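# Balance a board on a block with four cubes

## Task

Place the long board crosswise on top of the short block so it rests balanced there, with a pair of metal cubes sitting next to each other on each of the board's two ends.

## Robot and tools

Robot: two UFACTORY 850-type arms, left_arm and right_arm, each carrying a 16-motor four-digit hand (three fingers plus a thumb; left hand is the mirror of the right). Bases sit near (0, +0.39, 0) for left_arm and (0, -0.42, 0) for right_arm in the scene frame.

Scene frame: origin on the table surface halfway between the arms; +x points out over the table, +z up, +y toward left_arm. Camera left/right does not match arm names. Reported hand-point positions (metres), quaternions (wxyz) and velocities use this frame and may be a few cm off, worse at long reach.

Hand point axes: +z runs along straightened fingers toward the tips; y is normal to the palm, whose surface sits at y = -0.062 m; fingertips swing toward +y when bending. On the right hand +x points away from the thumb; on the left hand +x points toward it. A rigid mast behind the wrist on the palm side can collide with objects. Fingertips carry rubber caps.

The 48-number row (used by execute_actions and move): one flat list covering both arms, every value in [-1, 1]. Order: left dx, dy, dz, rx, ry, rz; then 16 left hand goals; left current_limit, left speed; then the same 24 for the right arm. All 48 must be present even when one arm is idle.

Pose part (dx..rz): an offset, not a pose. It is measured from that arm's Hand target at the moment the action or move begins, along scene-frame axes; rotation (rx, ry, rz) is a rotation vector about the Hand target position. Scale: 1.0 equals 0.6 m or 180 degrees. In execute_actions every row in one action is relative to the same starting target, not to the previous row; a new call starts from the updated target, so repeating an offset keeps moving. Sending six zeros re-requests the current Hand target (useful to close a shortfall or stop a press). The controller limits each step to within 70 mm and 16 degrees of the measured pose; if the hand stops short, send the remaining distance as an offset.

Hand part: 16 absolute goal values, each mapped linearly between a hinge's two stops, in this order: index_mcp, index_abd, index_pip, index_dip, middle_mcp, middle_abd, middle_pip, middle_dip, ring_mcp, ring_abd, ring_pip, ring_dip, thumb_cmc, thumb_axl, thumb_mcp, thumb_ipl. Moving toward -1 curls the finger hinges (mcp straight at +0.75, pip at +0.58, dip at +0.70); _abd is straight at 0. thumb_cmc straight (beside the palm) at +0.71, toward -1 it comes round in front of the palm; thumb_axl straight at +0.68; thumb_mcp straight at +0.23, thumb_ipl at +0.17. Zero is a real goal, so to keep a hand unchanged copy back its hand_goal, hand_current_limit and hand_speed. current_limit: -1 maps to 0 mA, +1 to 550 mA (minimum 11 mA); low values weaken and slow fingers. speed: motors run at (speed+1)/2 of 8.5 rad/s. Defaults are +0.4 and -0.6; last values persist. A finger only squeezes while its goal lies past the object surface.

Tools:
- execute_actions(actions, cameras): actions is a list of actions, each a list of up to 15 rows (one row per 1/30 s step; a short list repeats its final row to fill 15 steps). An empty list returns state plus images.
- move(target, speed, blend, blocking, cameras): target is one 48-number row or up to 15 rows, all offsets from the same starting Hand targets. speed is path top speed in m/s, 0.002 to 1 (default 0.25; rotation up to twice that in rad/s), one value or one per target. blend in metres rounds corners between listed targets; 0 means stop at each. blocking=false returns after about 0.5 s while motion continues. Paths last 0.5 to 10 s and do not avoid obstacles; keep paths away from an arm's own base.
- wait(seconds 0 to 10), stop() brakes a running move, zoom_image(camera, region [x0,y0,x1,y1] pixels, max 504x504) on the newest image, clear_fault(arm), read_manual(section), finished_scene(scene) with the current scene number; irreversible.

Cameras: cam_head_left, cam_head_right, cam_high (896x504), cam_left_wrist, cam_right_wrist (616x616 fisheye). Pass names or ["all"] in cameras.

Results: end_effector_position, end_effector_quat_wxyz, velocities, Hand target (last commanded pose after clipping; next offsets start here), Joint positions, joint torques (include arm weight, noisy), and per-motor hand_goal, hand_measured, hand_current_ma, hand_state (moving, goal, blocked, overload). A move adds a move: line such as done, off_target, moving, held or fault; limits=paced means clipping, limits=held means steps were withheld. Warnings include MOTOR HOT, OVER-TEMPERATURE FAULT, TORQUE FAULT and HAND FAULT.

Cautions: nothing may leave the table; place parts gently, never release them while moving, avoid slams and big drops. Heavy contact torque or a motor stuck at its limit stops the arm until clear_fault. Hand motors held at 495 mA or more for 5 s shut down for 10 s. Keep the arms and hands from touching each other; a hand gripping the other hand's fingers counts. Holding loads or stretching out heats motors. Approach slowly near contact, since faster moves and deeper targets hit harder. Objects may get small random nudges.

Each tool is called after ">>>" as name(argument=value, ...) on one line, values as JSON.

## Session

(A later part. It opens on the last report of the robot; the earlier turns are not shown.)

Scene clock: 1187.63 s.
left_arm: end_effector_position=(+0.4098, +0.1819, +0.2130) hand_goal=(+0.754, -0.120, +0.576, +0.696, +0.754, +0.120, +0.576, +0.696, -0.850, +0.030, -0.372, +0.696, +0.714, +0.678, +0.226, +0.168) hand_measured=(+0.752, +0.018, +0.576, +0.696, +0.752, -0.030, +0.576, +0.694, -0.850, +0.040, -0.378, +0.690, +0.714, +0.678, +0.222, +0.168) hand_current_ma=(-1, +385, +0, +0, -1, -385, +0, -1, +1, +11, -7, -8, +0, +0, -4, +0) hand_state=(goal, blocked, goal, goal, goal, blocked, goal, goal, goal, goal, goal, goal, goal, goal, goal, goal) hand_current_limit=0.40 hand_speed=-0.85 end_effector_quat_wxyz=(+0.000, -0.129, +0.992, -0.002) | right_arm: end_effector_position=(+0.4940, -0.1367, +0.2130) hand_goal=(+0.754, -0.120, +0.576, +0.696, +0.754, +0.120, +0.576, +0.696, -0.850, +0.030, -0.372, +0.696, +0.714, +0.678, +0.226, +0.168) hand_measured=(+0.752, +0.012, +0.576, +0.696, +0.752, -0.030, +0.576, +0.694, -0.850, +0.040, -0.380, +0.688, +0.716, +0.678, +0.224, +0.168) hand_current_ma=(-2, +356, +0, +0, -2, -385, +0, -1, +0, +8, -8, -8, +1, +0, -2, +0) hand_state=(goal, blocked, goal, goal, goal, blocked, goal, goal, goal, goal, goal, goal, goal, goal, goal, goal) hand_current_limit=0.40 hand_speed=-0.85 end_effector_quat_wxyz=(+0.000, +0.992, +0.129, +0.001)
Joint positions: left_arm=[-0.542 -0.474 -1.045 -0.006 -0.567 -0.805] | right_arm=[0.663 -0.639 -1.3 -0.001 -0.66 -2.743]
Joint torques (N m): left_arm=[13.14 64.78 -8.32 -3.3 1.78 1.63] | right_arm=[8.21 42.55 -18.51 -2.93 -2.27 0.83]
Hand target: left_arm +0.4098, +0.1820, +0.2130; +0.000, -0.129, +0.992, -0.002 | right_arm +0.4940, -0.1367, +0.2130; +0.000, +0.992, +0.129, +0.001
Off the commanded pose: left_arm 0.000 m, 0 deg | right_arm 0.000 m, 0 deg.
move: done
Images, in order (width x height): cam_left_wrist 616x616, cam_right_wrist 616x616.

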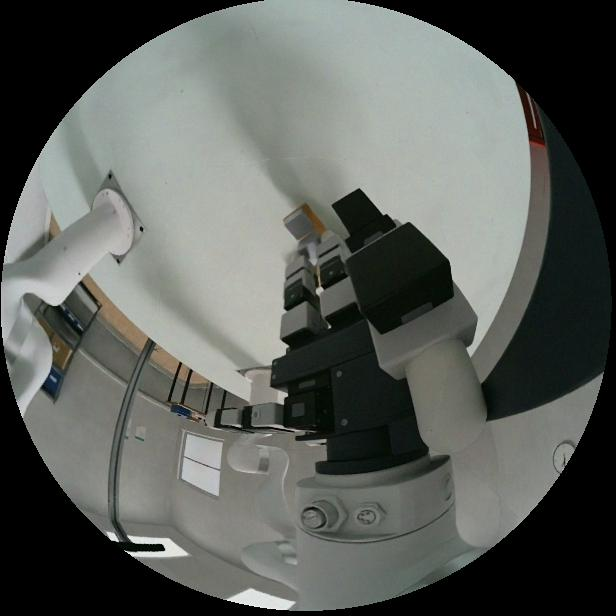

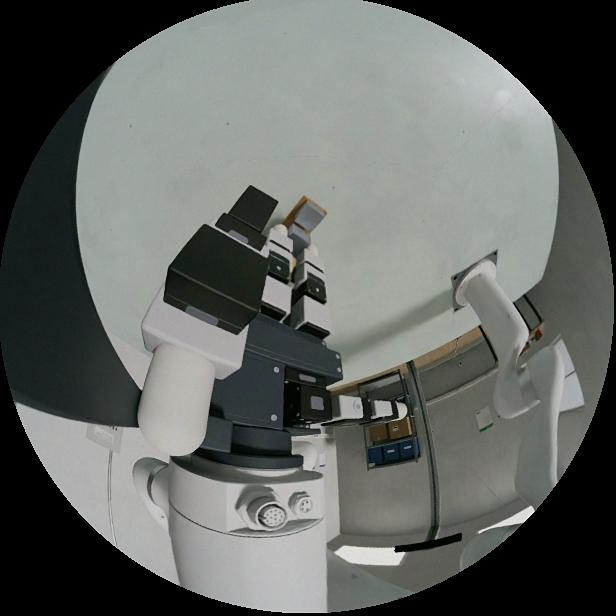

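>>> move(target=[[0,0,-0.05,0,0,0, 0.754,-0.12,0.576,0.696, 0.754,0.12,0.576,0.696, -0.85,0.03,-0.372,0.696, 0.714,0.678,0.226,0.168, 0.4,-0.85, 0,0,-0.05,0,0,0, 0.754,-0.12,0.576,0.696, 0.754,0.12,0.576,0.696, -0.85,0.03,-0.372,0.696, 0.714,0.678,0.226,0.168, 0.4,-0.85],[0,0,-0.0562,0,0,0, 0.754,-0.12,0.576,0.696, 0.754,0.12,0.576,0.696, -0.85,0.03,-0.372,0.696, 0.714,0.678,0.226,0.168, 0.4,-0.85, 0,0,-0.0562,0,0,0, 0.754,-0.12,0.576,0.696, 0.754,0.12,0.576,0.696, -0.85,0.03,-0.372,0.696, 0.714,0.678,0.226,0.168, 0.4,-0.85]], speed=[0.04,0.01], cameras=["all"])

>>> zoom_image(camera="cam_left_wrist", region=[260, 170, 360, 270])

>>> zoom_image(camera="cam_right_wrist", region=[250, 170, 350, 270])

>>> zoom_image(camera="cam_head_left", region=[390, 170, 530, 310])

Scene clock: 1213.20 s.
left_arm: end_effector_position=(+0.4098, +0.1820, +0.1794) hand_goal=(+0.754, -0.120, +0.576, +0.696, +0.754, +0.120, +0.576, +0.696, -0.850, +0.030, -0.372, +0.696, +0.714, +0.678, +0.226, +0.168) hand_measured=(+0.752, +0.018, +0.576, +0.696, +0.752, -0.030, +0.576, +0.694, -0.850, +0.040, -0.378, +0.690, +0.714, +0.678, +0.222, +0.168) hand_current_ma=(-1, +385, +0, +0, -1, -385, +0, -1, +1, +11, -7, -8, +0, +0, -4, +0) hand_state=(goal, blocked, goal, goal, goal, blocked, goal, goal, goal, goal, goal, goal, goal, goal, goal, goal) hand_current_limit=0.40 hand_speed=-0.85 end_effector_quat_wxyz=(+0.000, -0.129, +0.992, -0.002) | right_arm: end_effector_position=(+0.4940, -0.1367, +0.1794) hand_goal=(+0.754, -0.120, +0.576, +0.696, +0.754, +0.120, +0.576, +0.696, -0.850, +0.030, -0.372, +0.696, +0.714, +0.678, +0.226, +0.168) hand_measured=(+0.750, +0.012, +0.576, +0.696, +0.750, -0.030, +0.576, +0.694, -0.850, +0.040, -0.380, +0.688, +0.716, +0.678, +0.224, +0.168) hand_current_ma=(-2, +356, +0, +0, -2, -385, +0, -1, +0, +8, -8, -8, +1, +0, -2, +0) hand_state=(goal, blocked, goal, goal, goal, blocked, goal, goal, goal, goal, goal, goal, goal, goal, goal, goal) hand_current_limit=0.40 hand_speed=-0.85 end_effector_quat_wxyz=(+0.000, +0.992, +0.129, +0.001)
Joint positions: left_arm=[-0.542 -0.531 -1.034 -0.007 -0.501 -0.805] | right_arm=[0.663 -0.688 -1.29 -0.001 -0.601 -2.743]
Joint torques (N m): left_arm=[11.3 27.87 -6.77 -2.77 2.07 1.71] | right_arm=[9.83 39.12 -9.09 -3.55 2.53 0.96]
Hand target: left_arm +0.4098, +0.1820, +0.1793; +0.000, -0.129, +0.992, -0.002 | right_arm +0.4940, -0.1367, +0.1793; +0.000, +0.992, +0.129, +0.001
Off the commanded pose: left_arm 0.000 m, 0 deg | right_arm 0.000 m, 0 deg.
move: done

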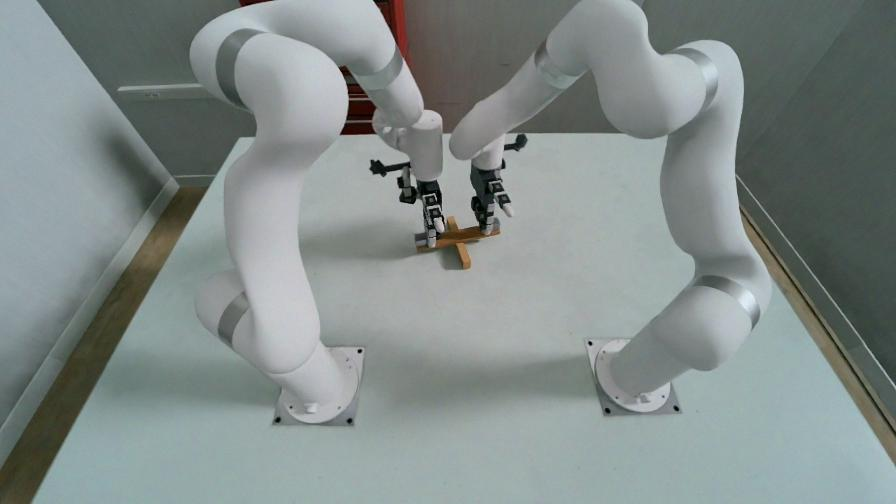

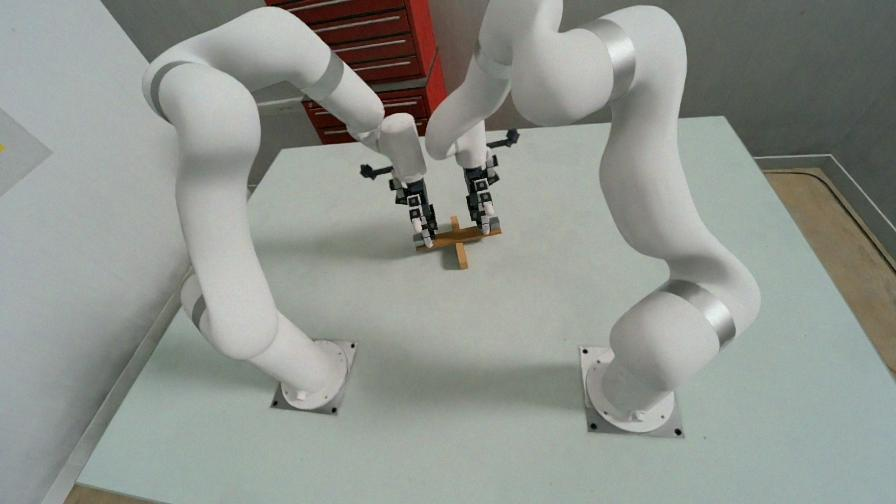

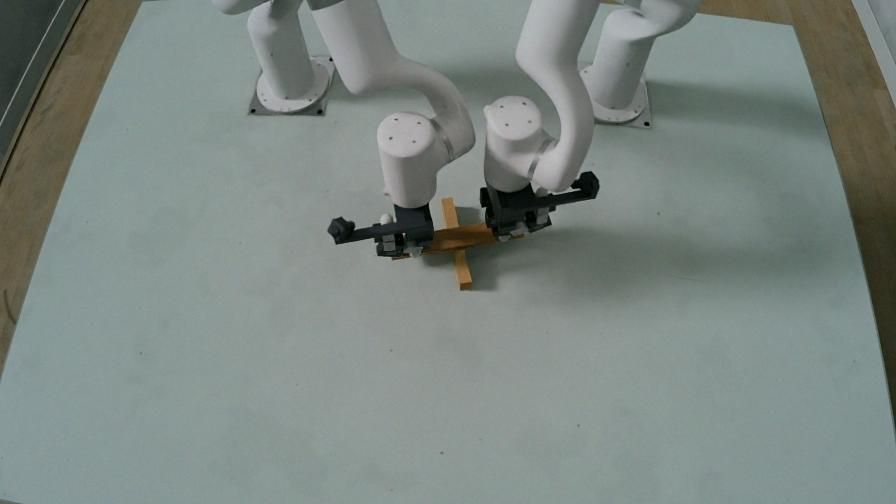

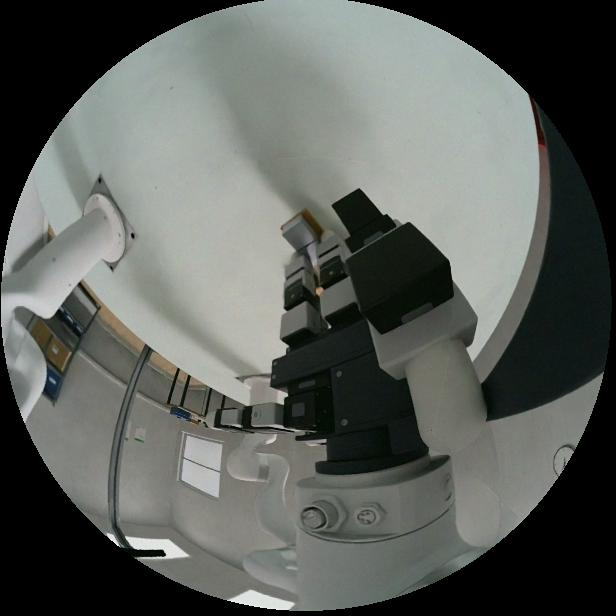

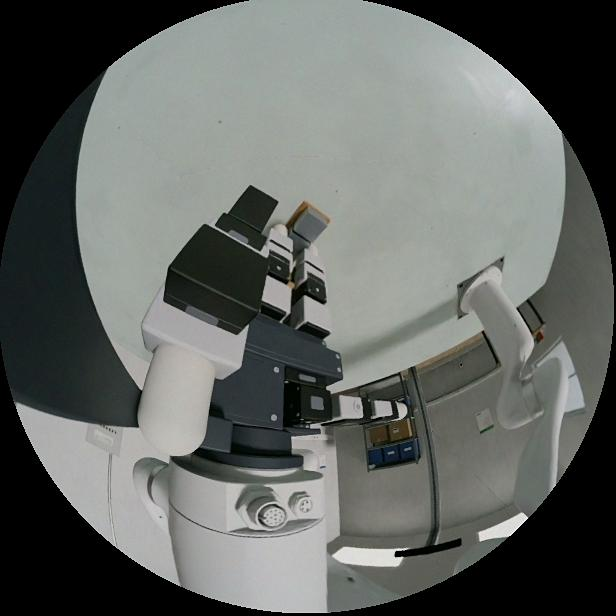

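Scaled by 5.040 from the camera's 616x616 image, which has a finer 880x880 frame.

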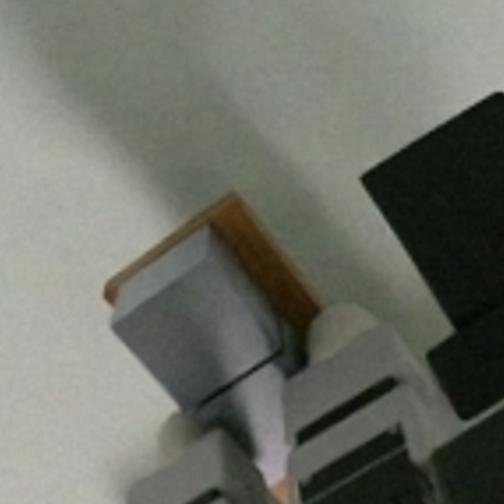

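Scaled by 5.040 from the camera's 616x616 image, which has a finer 880x880 frame.

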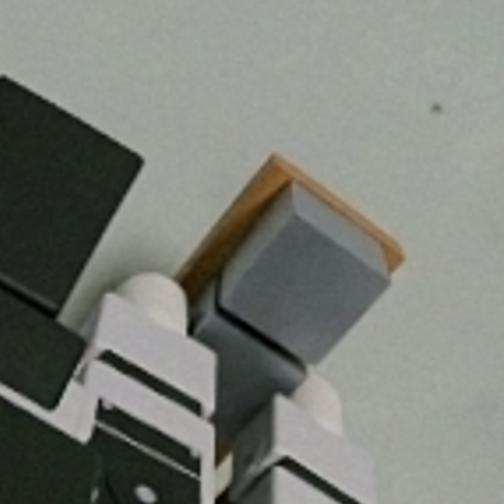

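Scaled by 3.600.

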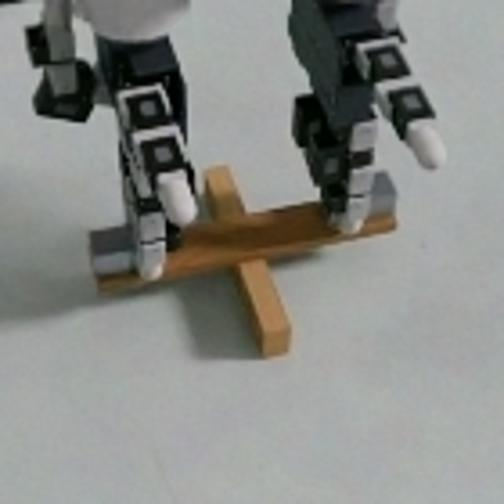

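>>> move(target=[[0,0,-0.0008,0,0,0, 0.754,-0.12,0.576,0.696, 0.754,0.12,0.576,0.696, -0.85,0.03,-0.372,0.696, 0.714,0.678,0.226,0.168, 0.4,-0.85, 0,0,0,0,0,0, 0.754,0.25,0.576,0.696, 0.754,-0.25,0.576,0.696, -0.85,0.03,-0.372,0.696, 0.714,0.678,0.226,0.168, 0.4,-0.9],[0,0,-0.0008,0,0,0, 0.754,0.25,0.576,0.696, 0.754,-0.25,0.576,0.696, -0.85,0.03,-0.372,0.696, 0.714,0.678,0.226,0.168, 0.4,-0.9, 0,0,0,0,0,0, 0.754,0.25,0.576,0.696, 0.754,-0.25,0.576,0.696, -0.85,0.03,-0.372,0.696, 0.714,0.678,0.226,0.168, 0.4,-0.9]], speed=[0.01,0.01], cameras=["all"])

>>> zoom_image(camera="cam_left_wrist", region=[240, 160, 360, 280])

>>> zoom_image(camera="cam_right_wrist", region=[240, 160, 360, 280])

>>> zoom_image(camera="cam_head_left", region=[390, 170, 530, 310])

Scene clock: 1232.93 s.
left_arm: end_effector_position=(+0.4098, +0.1820, +0.1788) hand_goal=(+0.754, +0.250, +0.576, +0.696, +0.754, -0.250, +0.576, +0.696, -0.850, +0.030, -0.372, +0.696, +0.714, +0.678, +0.226, +0.168) hand_measured=(+0.752, +0.244, +0.576, +0.696, +0.752, -0.244, +0.576, +0.694, -0.850, +0.040, -0.378, +0.690, +0.714, +0.678, +0.222, +0.168) hand_current_ma=(-2, -5, +0, +0, -2, +6, +0, -1, +1, +11, -7, -8, +0, +0, -4, +0) hand_state=(goal, goal, goal, goal, goal, goal, goal, goal, goal, goal, goal, goal, goal, goal, goal, goal) hand_current_limit=0.40 hand_speed=-0.90 end_effector_quat_wxyz=(+0.000, -0.129, +0.992, -0.002) | right_arm: end_effector_position=(+0.4940, -0.1367, +0.1793) hand_goal=(+0.754, +0.250, +0.576, +0.696, +0.754, -0.250, +0.576, +0.696, -0.850, +0.030, -0.372, +0.696, +0.714, +0.678, +0.226, +0.168) hand_measured=(+0.752, +0.246, +0.576, +0.696, +0.752, -0.244, +0.576, +0.694, -0.850, +0.040, -0.380, +0.688, +0.716, +0.678, +0.224, +0.168) hand_current_ma=(-1, -3, +0, +0, -2, +4, +0, -1, +0, +8, -8, -8, +1, +0, -2, +0) hand_state=(goal, goal, goal, goal, goal, goal, goal, goal, goal, goal, goal, goal, goal, goal, goal, goal) hand_current_limit=0.40 hand_speed=-0.90 end_effector_quat_wxyz=(+0.000, +0.992, +0.129, +0.001)
Joint positions: left_arm=[-0.542 -0.532 -1.034 -0.007 -0.499 -0.805] | right_arm=[0.663 -0.688 -1.29 -0.001 -0.601 -2.743]
Joint torques (N m): left_arm=[11.09 33.85 -8.24 -2.65 1.65 1.62] | right_arm=[5.17 67.29 -17.04 -3.21 -0.39 0.87]
Hand target: left_arm +0.4098, +0.1820, +0.1788; +0.000, -0.129, +0.992, -0.002 | right_arm +0.4940, -0.1367, +0.1793; +0.000, +0.992, +0.129, +0.001
Off the commanded pose: left_arm 0.000 m, 0 deg | right_arm 0.000 m, 0 deg.
move: done

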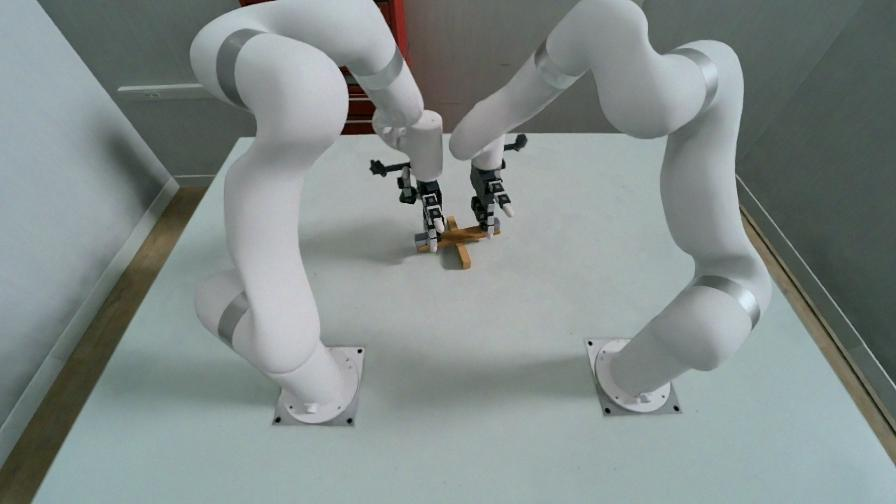

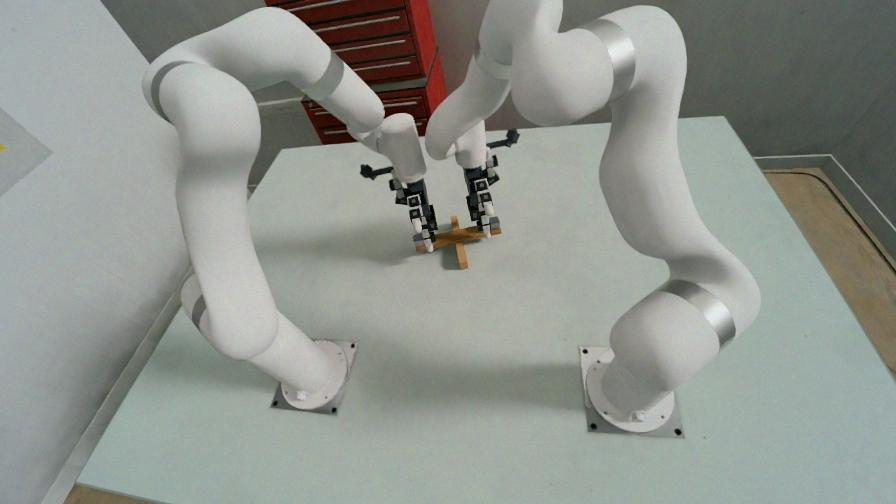

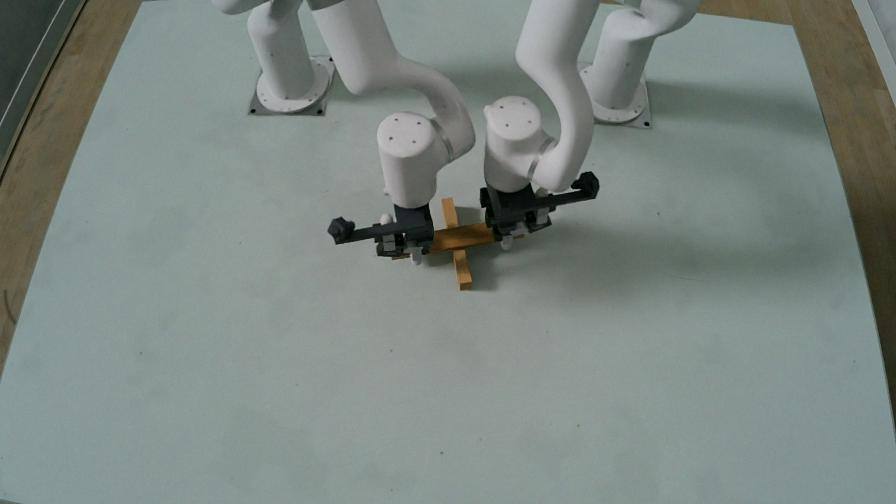

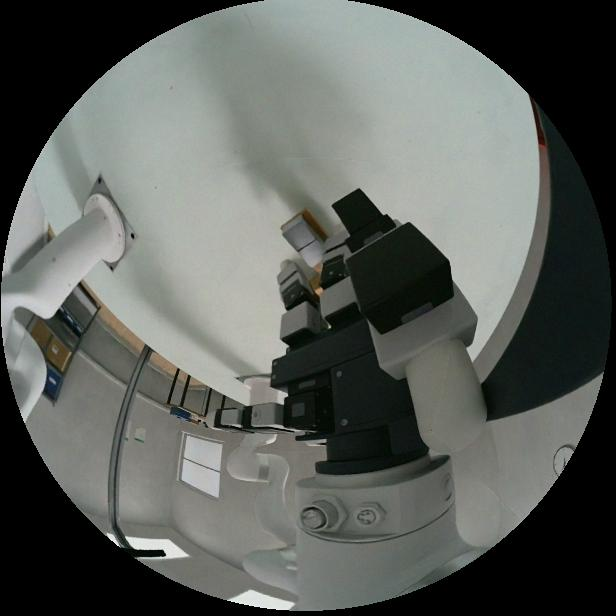

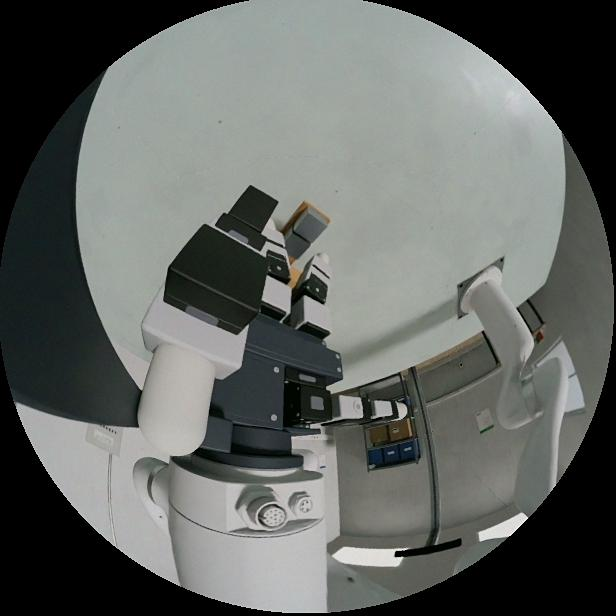

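Scaled by 4.200 from the camera's 616x616 image, which has a finer 880x880 frame.

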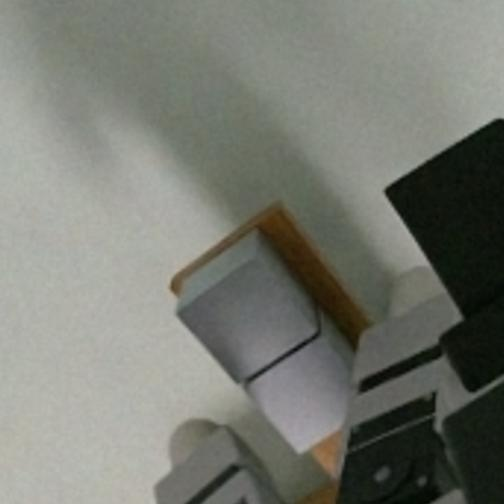

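Scaled by 4.200 from the camera's 616x616 image, which has a finer 880x880 frame.

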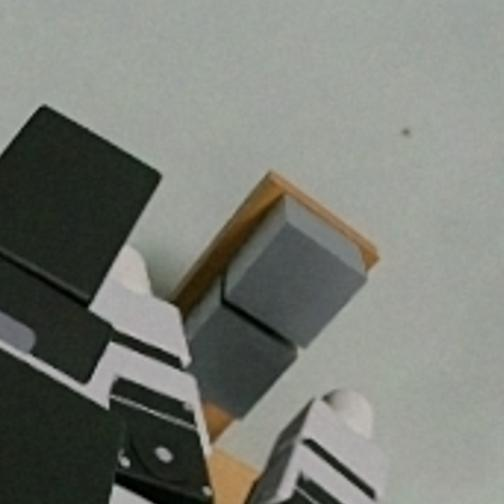

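Scaled by 3.600.

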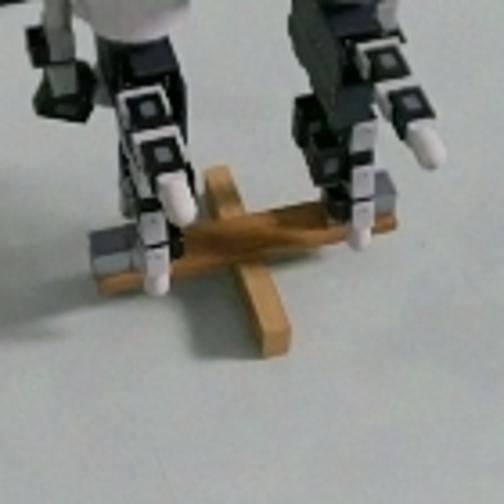

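>>> move(target=[[0,0,0.12,0,0,0, 0.754,0.25,0.576,0.696, 0.754,-0.25,0.576,0.696, -0.85,0.03,-0.372,0.696, 0.714,0.678,0.226,0.168, 0.4,-0.85, 0,0,0.12,0,0,0, 0.754,0.25,0.576,0.696, 0.754,-0.25,0.576,0.696, -0.85,0.03,-0.372,0.696, 0.714,0.678,0.226,0.168, 0.4,-0.85],[0,0.25,0.15,0,0,0, 0.754,0.25,0.576,0.696, 0.754,-0.25,0.576,0.696, -0.85,0.03,-0.372,0.696, 0.714,0.678,0.226,0.168, 0.4,-0.85, 0,-0.25,0.15,0,0,0, 0.754,0.25,0.576,0.696, 0.754,-0.25,0.576,0.696, -0.85,0.03,-0.372,0.696, 0.714,0.678,0.226,0.168, 0.4,-0.85]], speed=[0.05,0.15], cameras=["cam_high","cam_head_left"])

>>> zoom_image(camera="cam_high", region=[370, 180, 530, 340])

>>> zoom_image(camera="cam_head_left", region=[390, 170, 530, 310])

Scene clock: 1245.20 s.
left_arm: end_effector_position=(+0.4098, +0.3319, +0.2688) hand_goal=(+0.754, +0.250, +0.576, +0.696, +0.754, -0.250, +0.576, +0.696, -0.850, +0.030, -0.372, +0.696, +0.714, +0.678, +0.226, +0.168) hand_measured=(+0.752, +0.244, +0.576, +0.696, +0.752, -0.244, +0.576, +0.694, -0.850, +0.040, -0.378, +0.690, +0.714, +0.678, +0.222, +0.168) hand_current_ma=(-2, -5, +0, +0, -2, +6, +0, -1, +1, +11, -7, -8, +0, +0, -4, +0) hand_state=(goal, goal, goal, goal, goal, goal, goal, goal, goal, goal, goal, goal, goal, goal, goal, goal) hand_current_limit=0.40 hand_speed=-0.85 end_effector_quat_wxyz=(+0.000, -0.129, +0.992, -0.002) | right_arm: end_effector_position=(+0.4940, -0.2866, +0.2693) hand_goal=(+0.754, +0.250, +0.576, +0.696, +0.754, -0.250, +0.576, +0.696, -0.850, +0.030, -0.372, +0.696, +0.714, +0.678, +0.226, +0.168) hand_measured=(+0.752, +0.246, +0.576, +0.696, +0.752, -0.244, +0.576, +0.694, -0.850, +0.040, -0.380, +0.688, +0.716, +0.678, +0.224, +0.168) hand_current_ma=(-1, -3, +0, +0, -2, +4, +0, -1, +0, +8, -8, -8, +1, +0, -2, +0) hand_state=(goal, goal, goal, goal, goal, goal, goal, goal, goal, goal, goal, goal, goal, goal, goal, goal) hand_current_limit=0.40 hand_speed=-0.85 end_effector_quat_wxyz=(+0.000, +0.992, +0.129, +0.001)
Joint positions: left_arm=[-0.269 -0.256 -0.896 -0.007 -0.638 -0.532] | right_arm=[0.439 -0.392 -1.076 -0.001 -0.683 -2.968]
Joint torques (N m): left_arm=[12.57 54.92 -9.41 -2.77 -2.19 1.68] | right_arm=[-6.82 57.54 -10.77 3.66 2.15 -1.1]
Hand target: left_arm +0.4098, +0.3320, +0.2688; +0.000, -0.129, +0.992, -0.002 | right_arm +0.4940, -0.2867, +0.2693; +0.000, +0.992, +0.129, +0.001
Off the commanded pose: left_arm 0.000 m, 0 deg | right_arm 0.000 m, 0 deg.
move: done
Images, in order (width x height): cam_head_left 896x504, cam_high 896x504.

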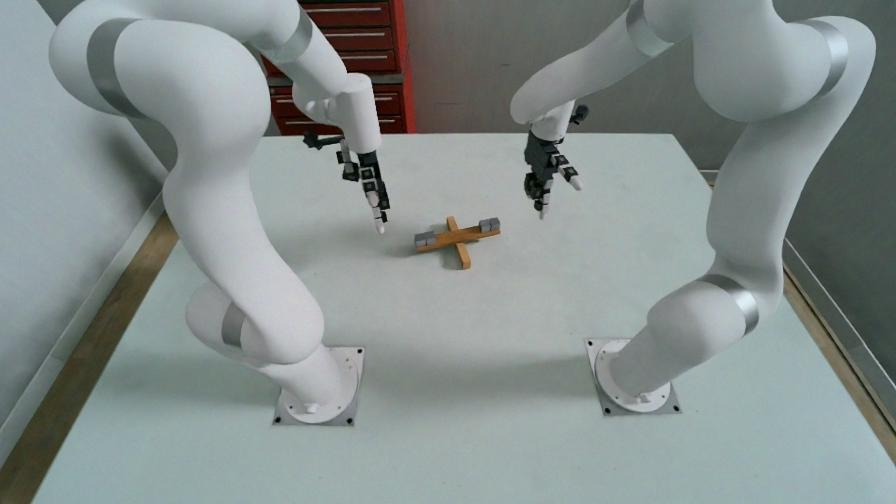

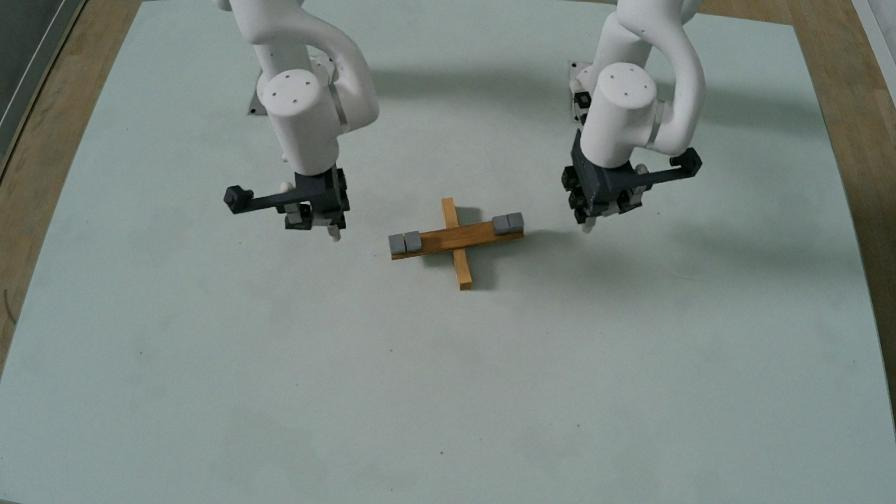

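Scaled by 3.150.

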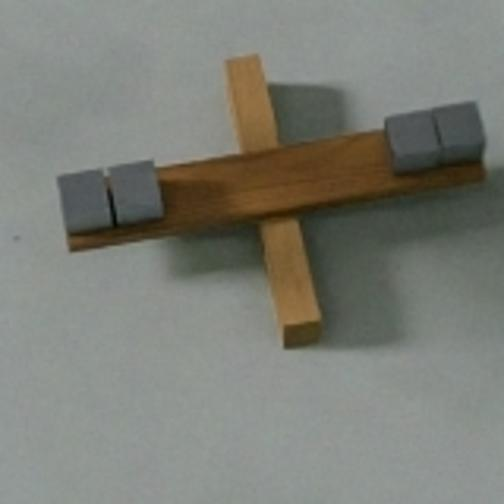

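Scaled by 3.600.

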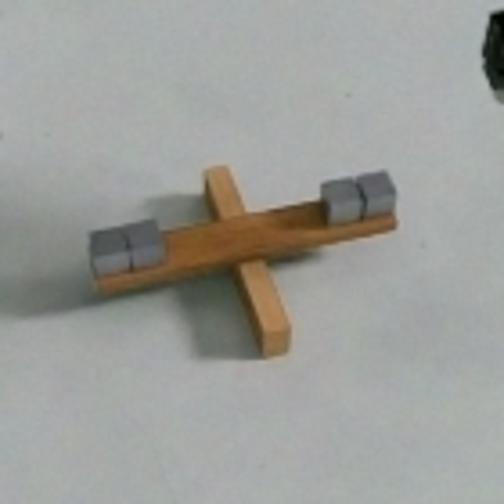

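>>> finished_scene(scene=1)

The scene is finished: the task was done.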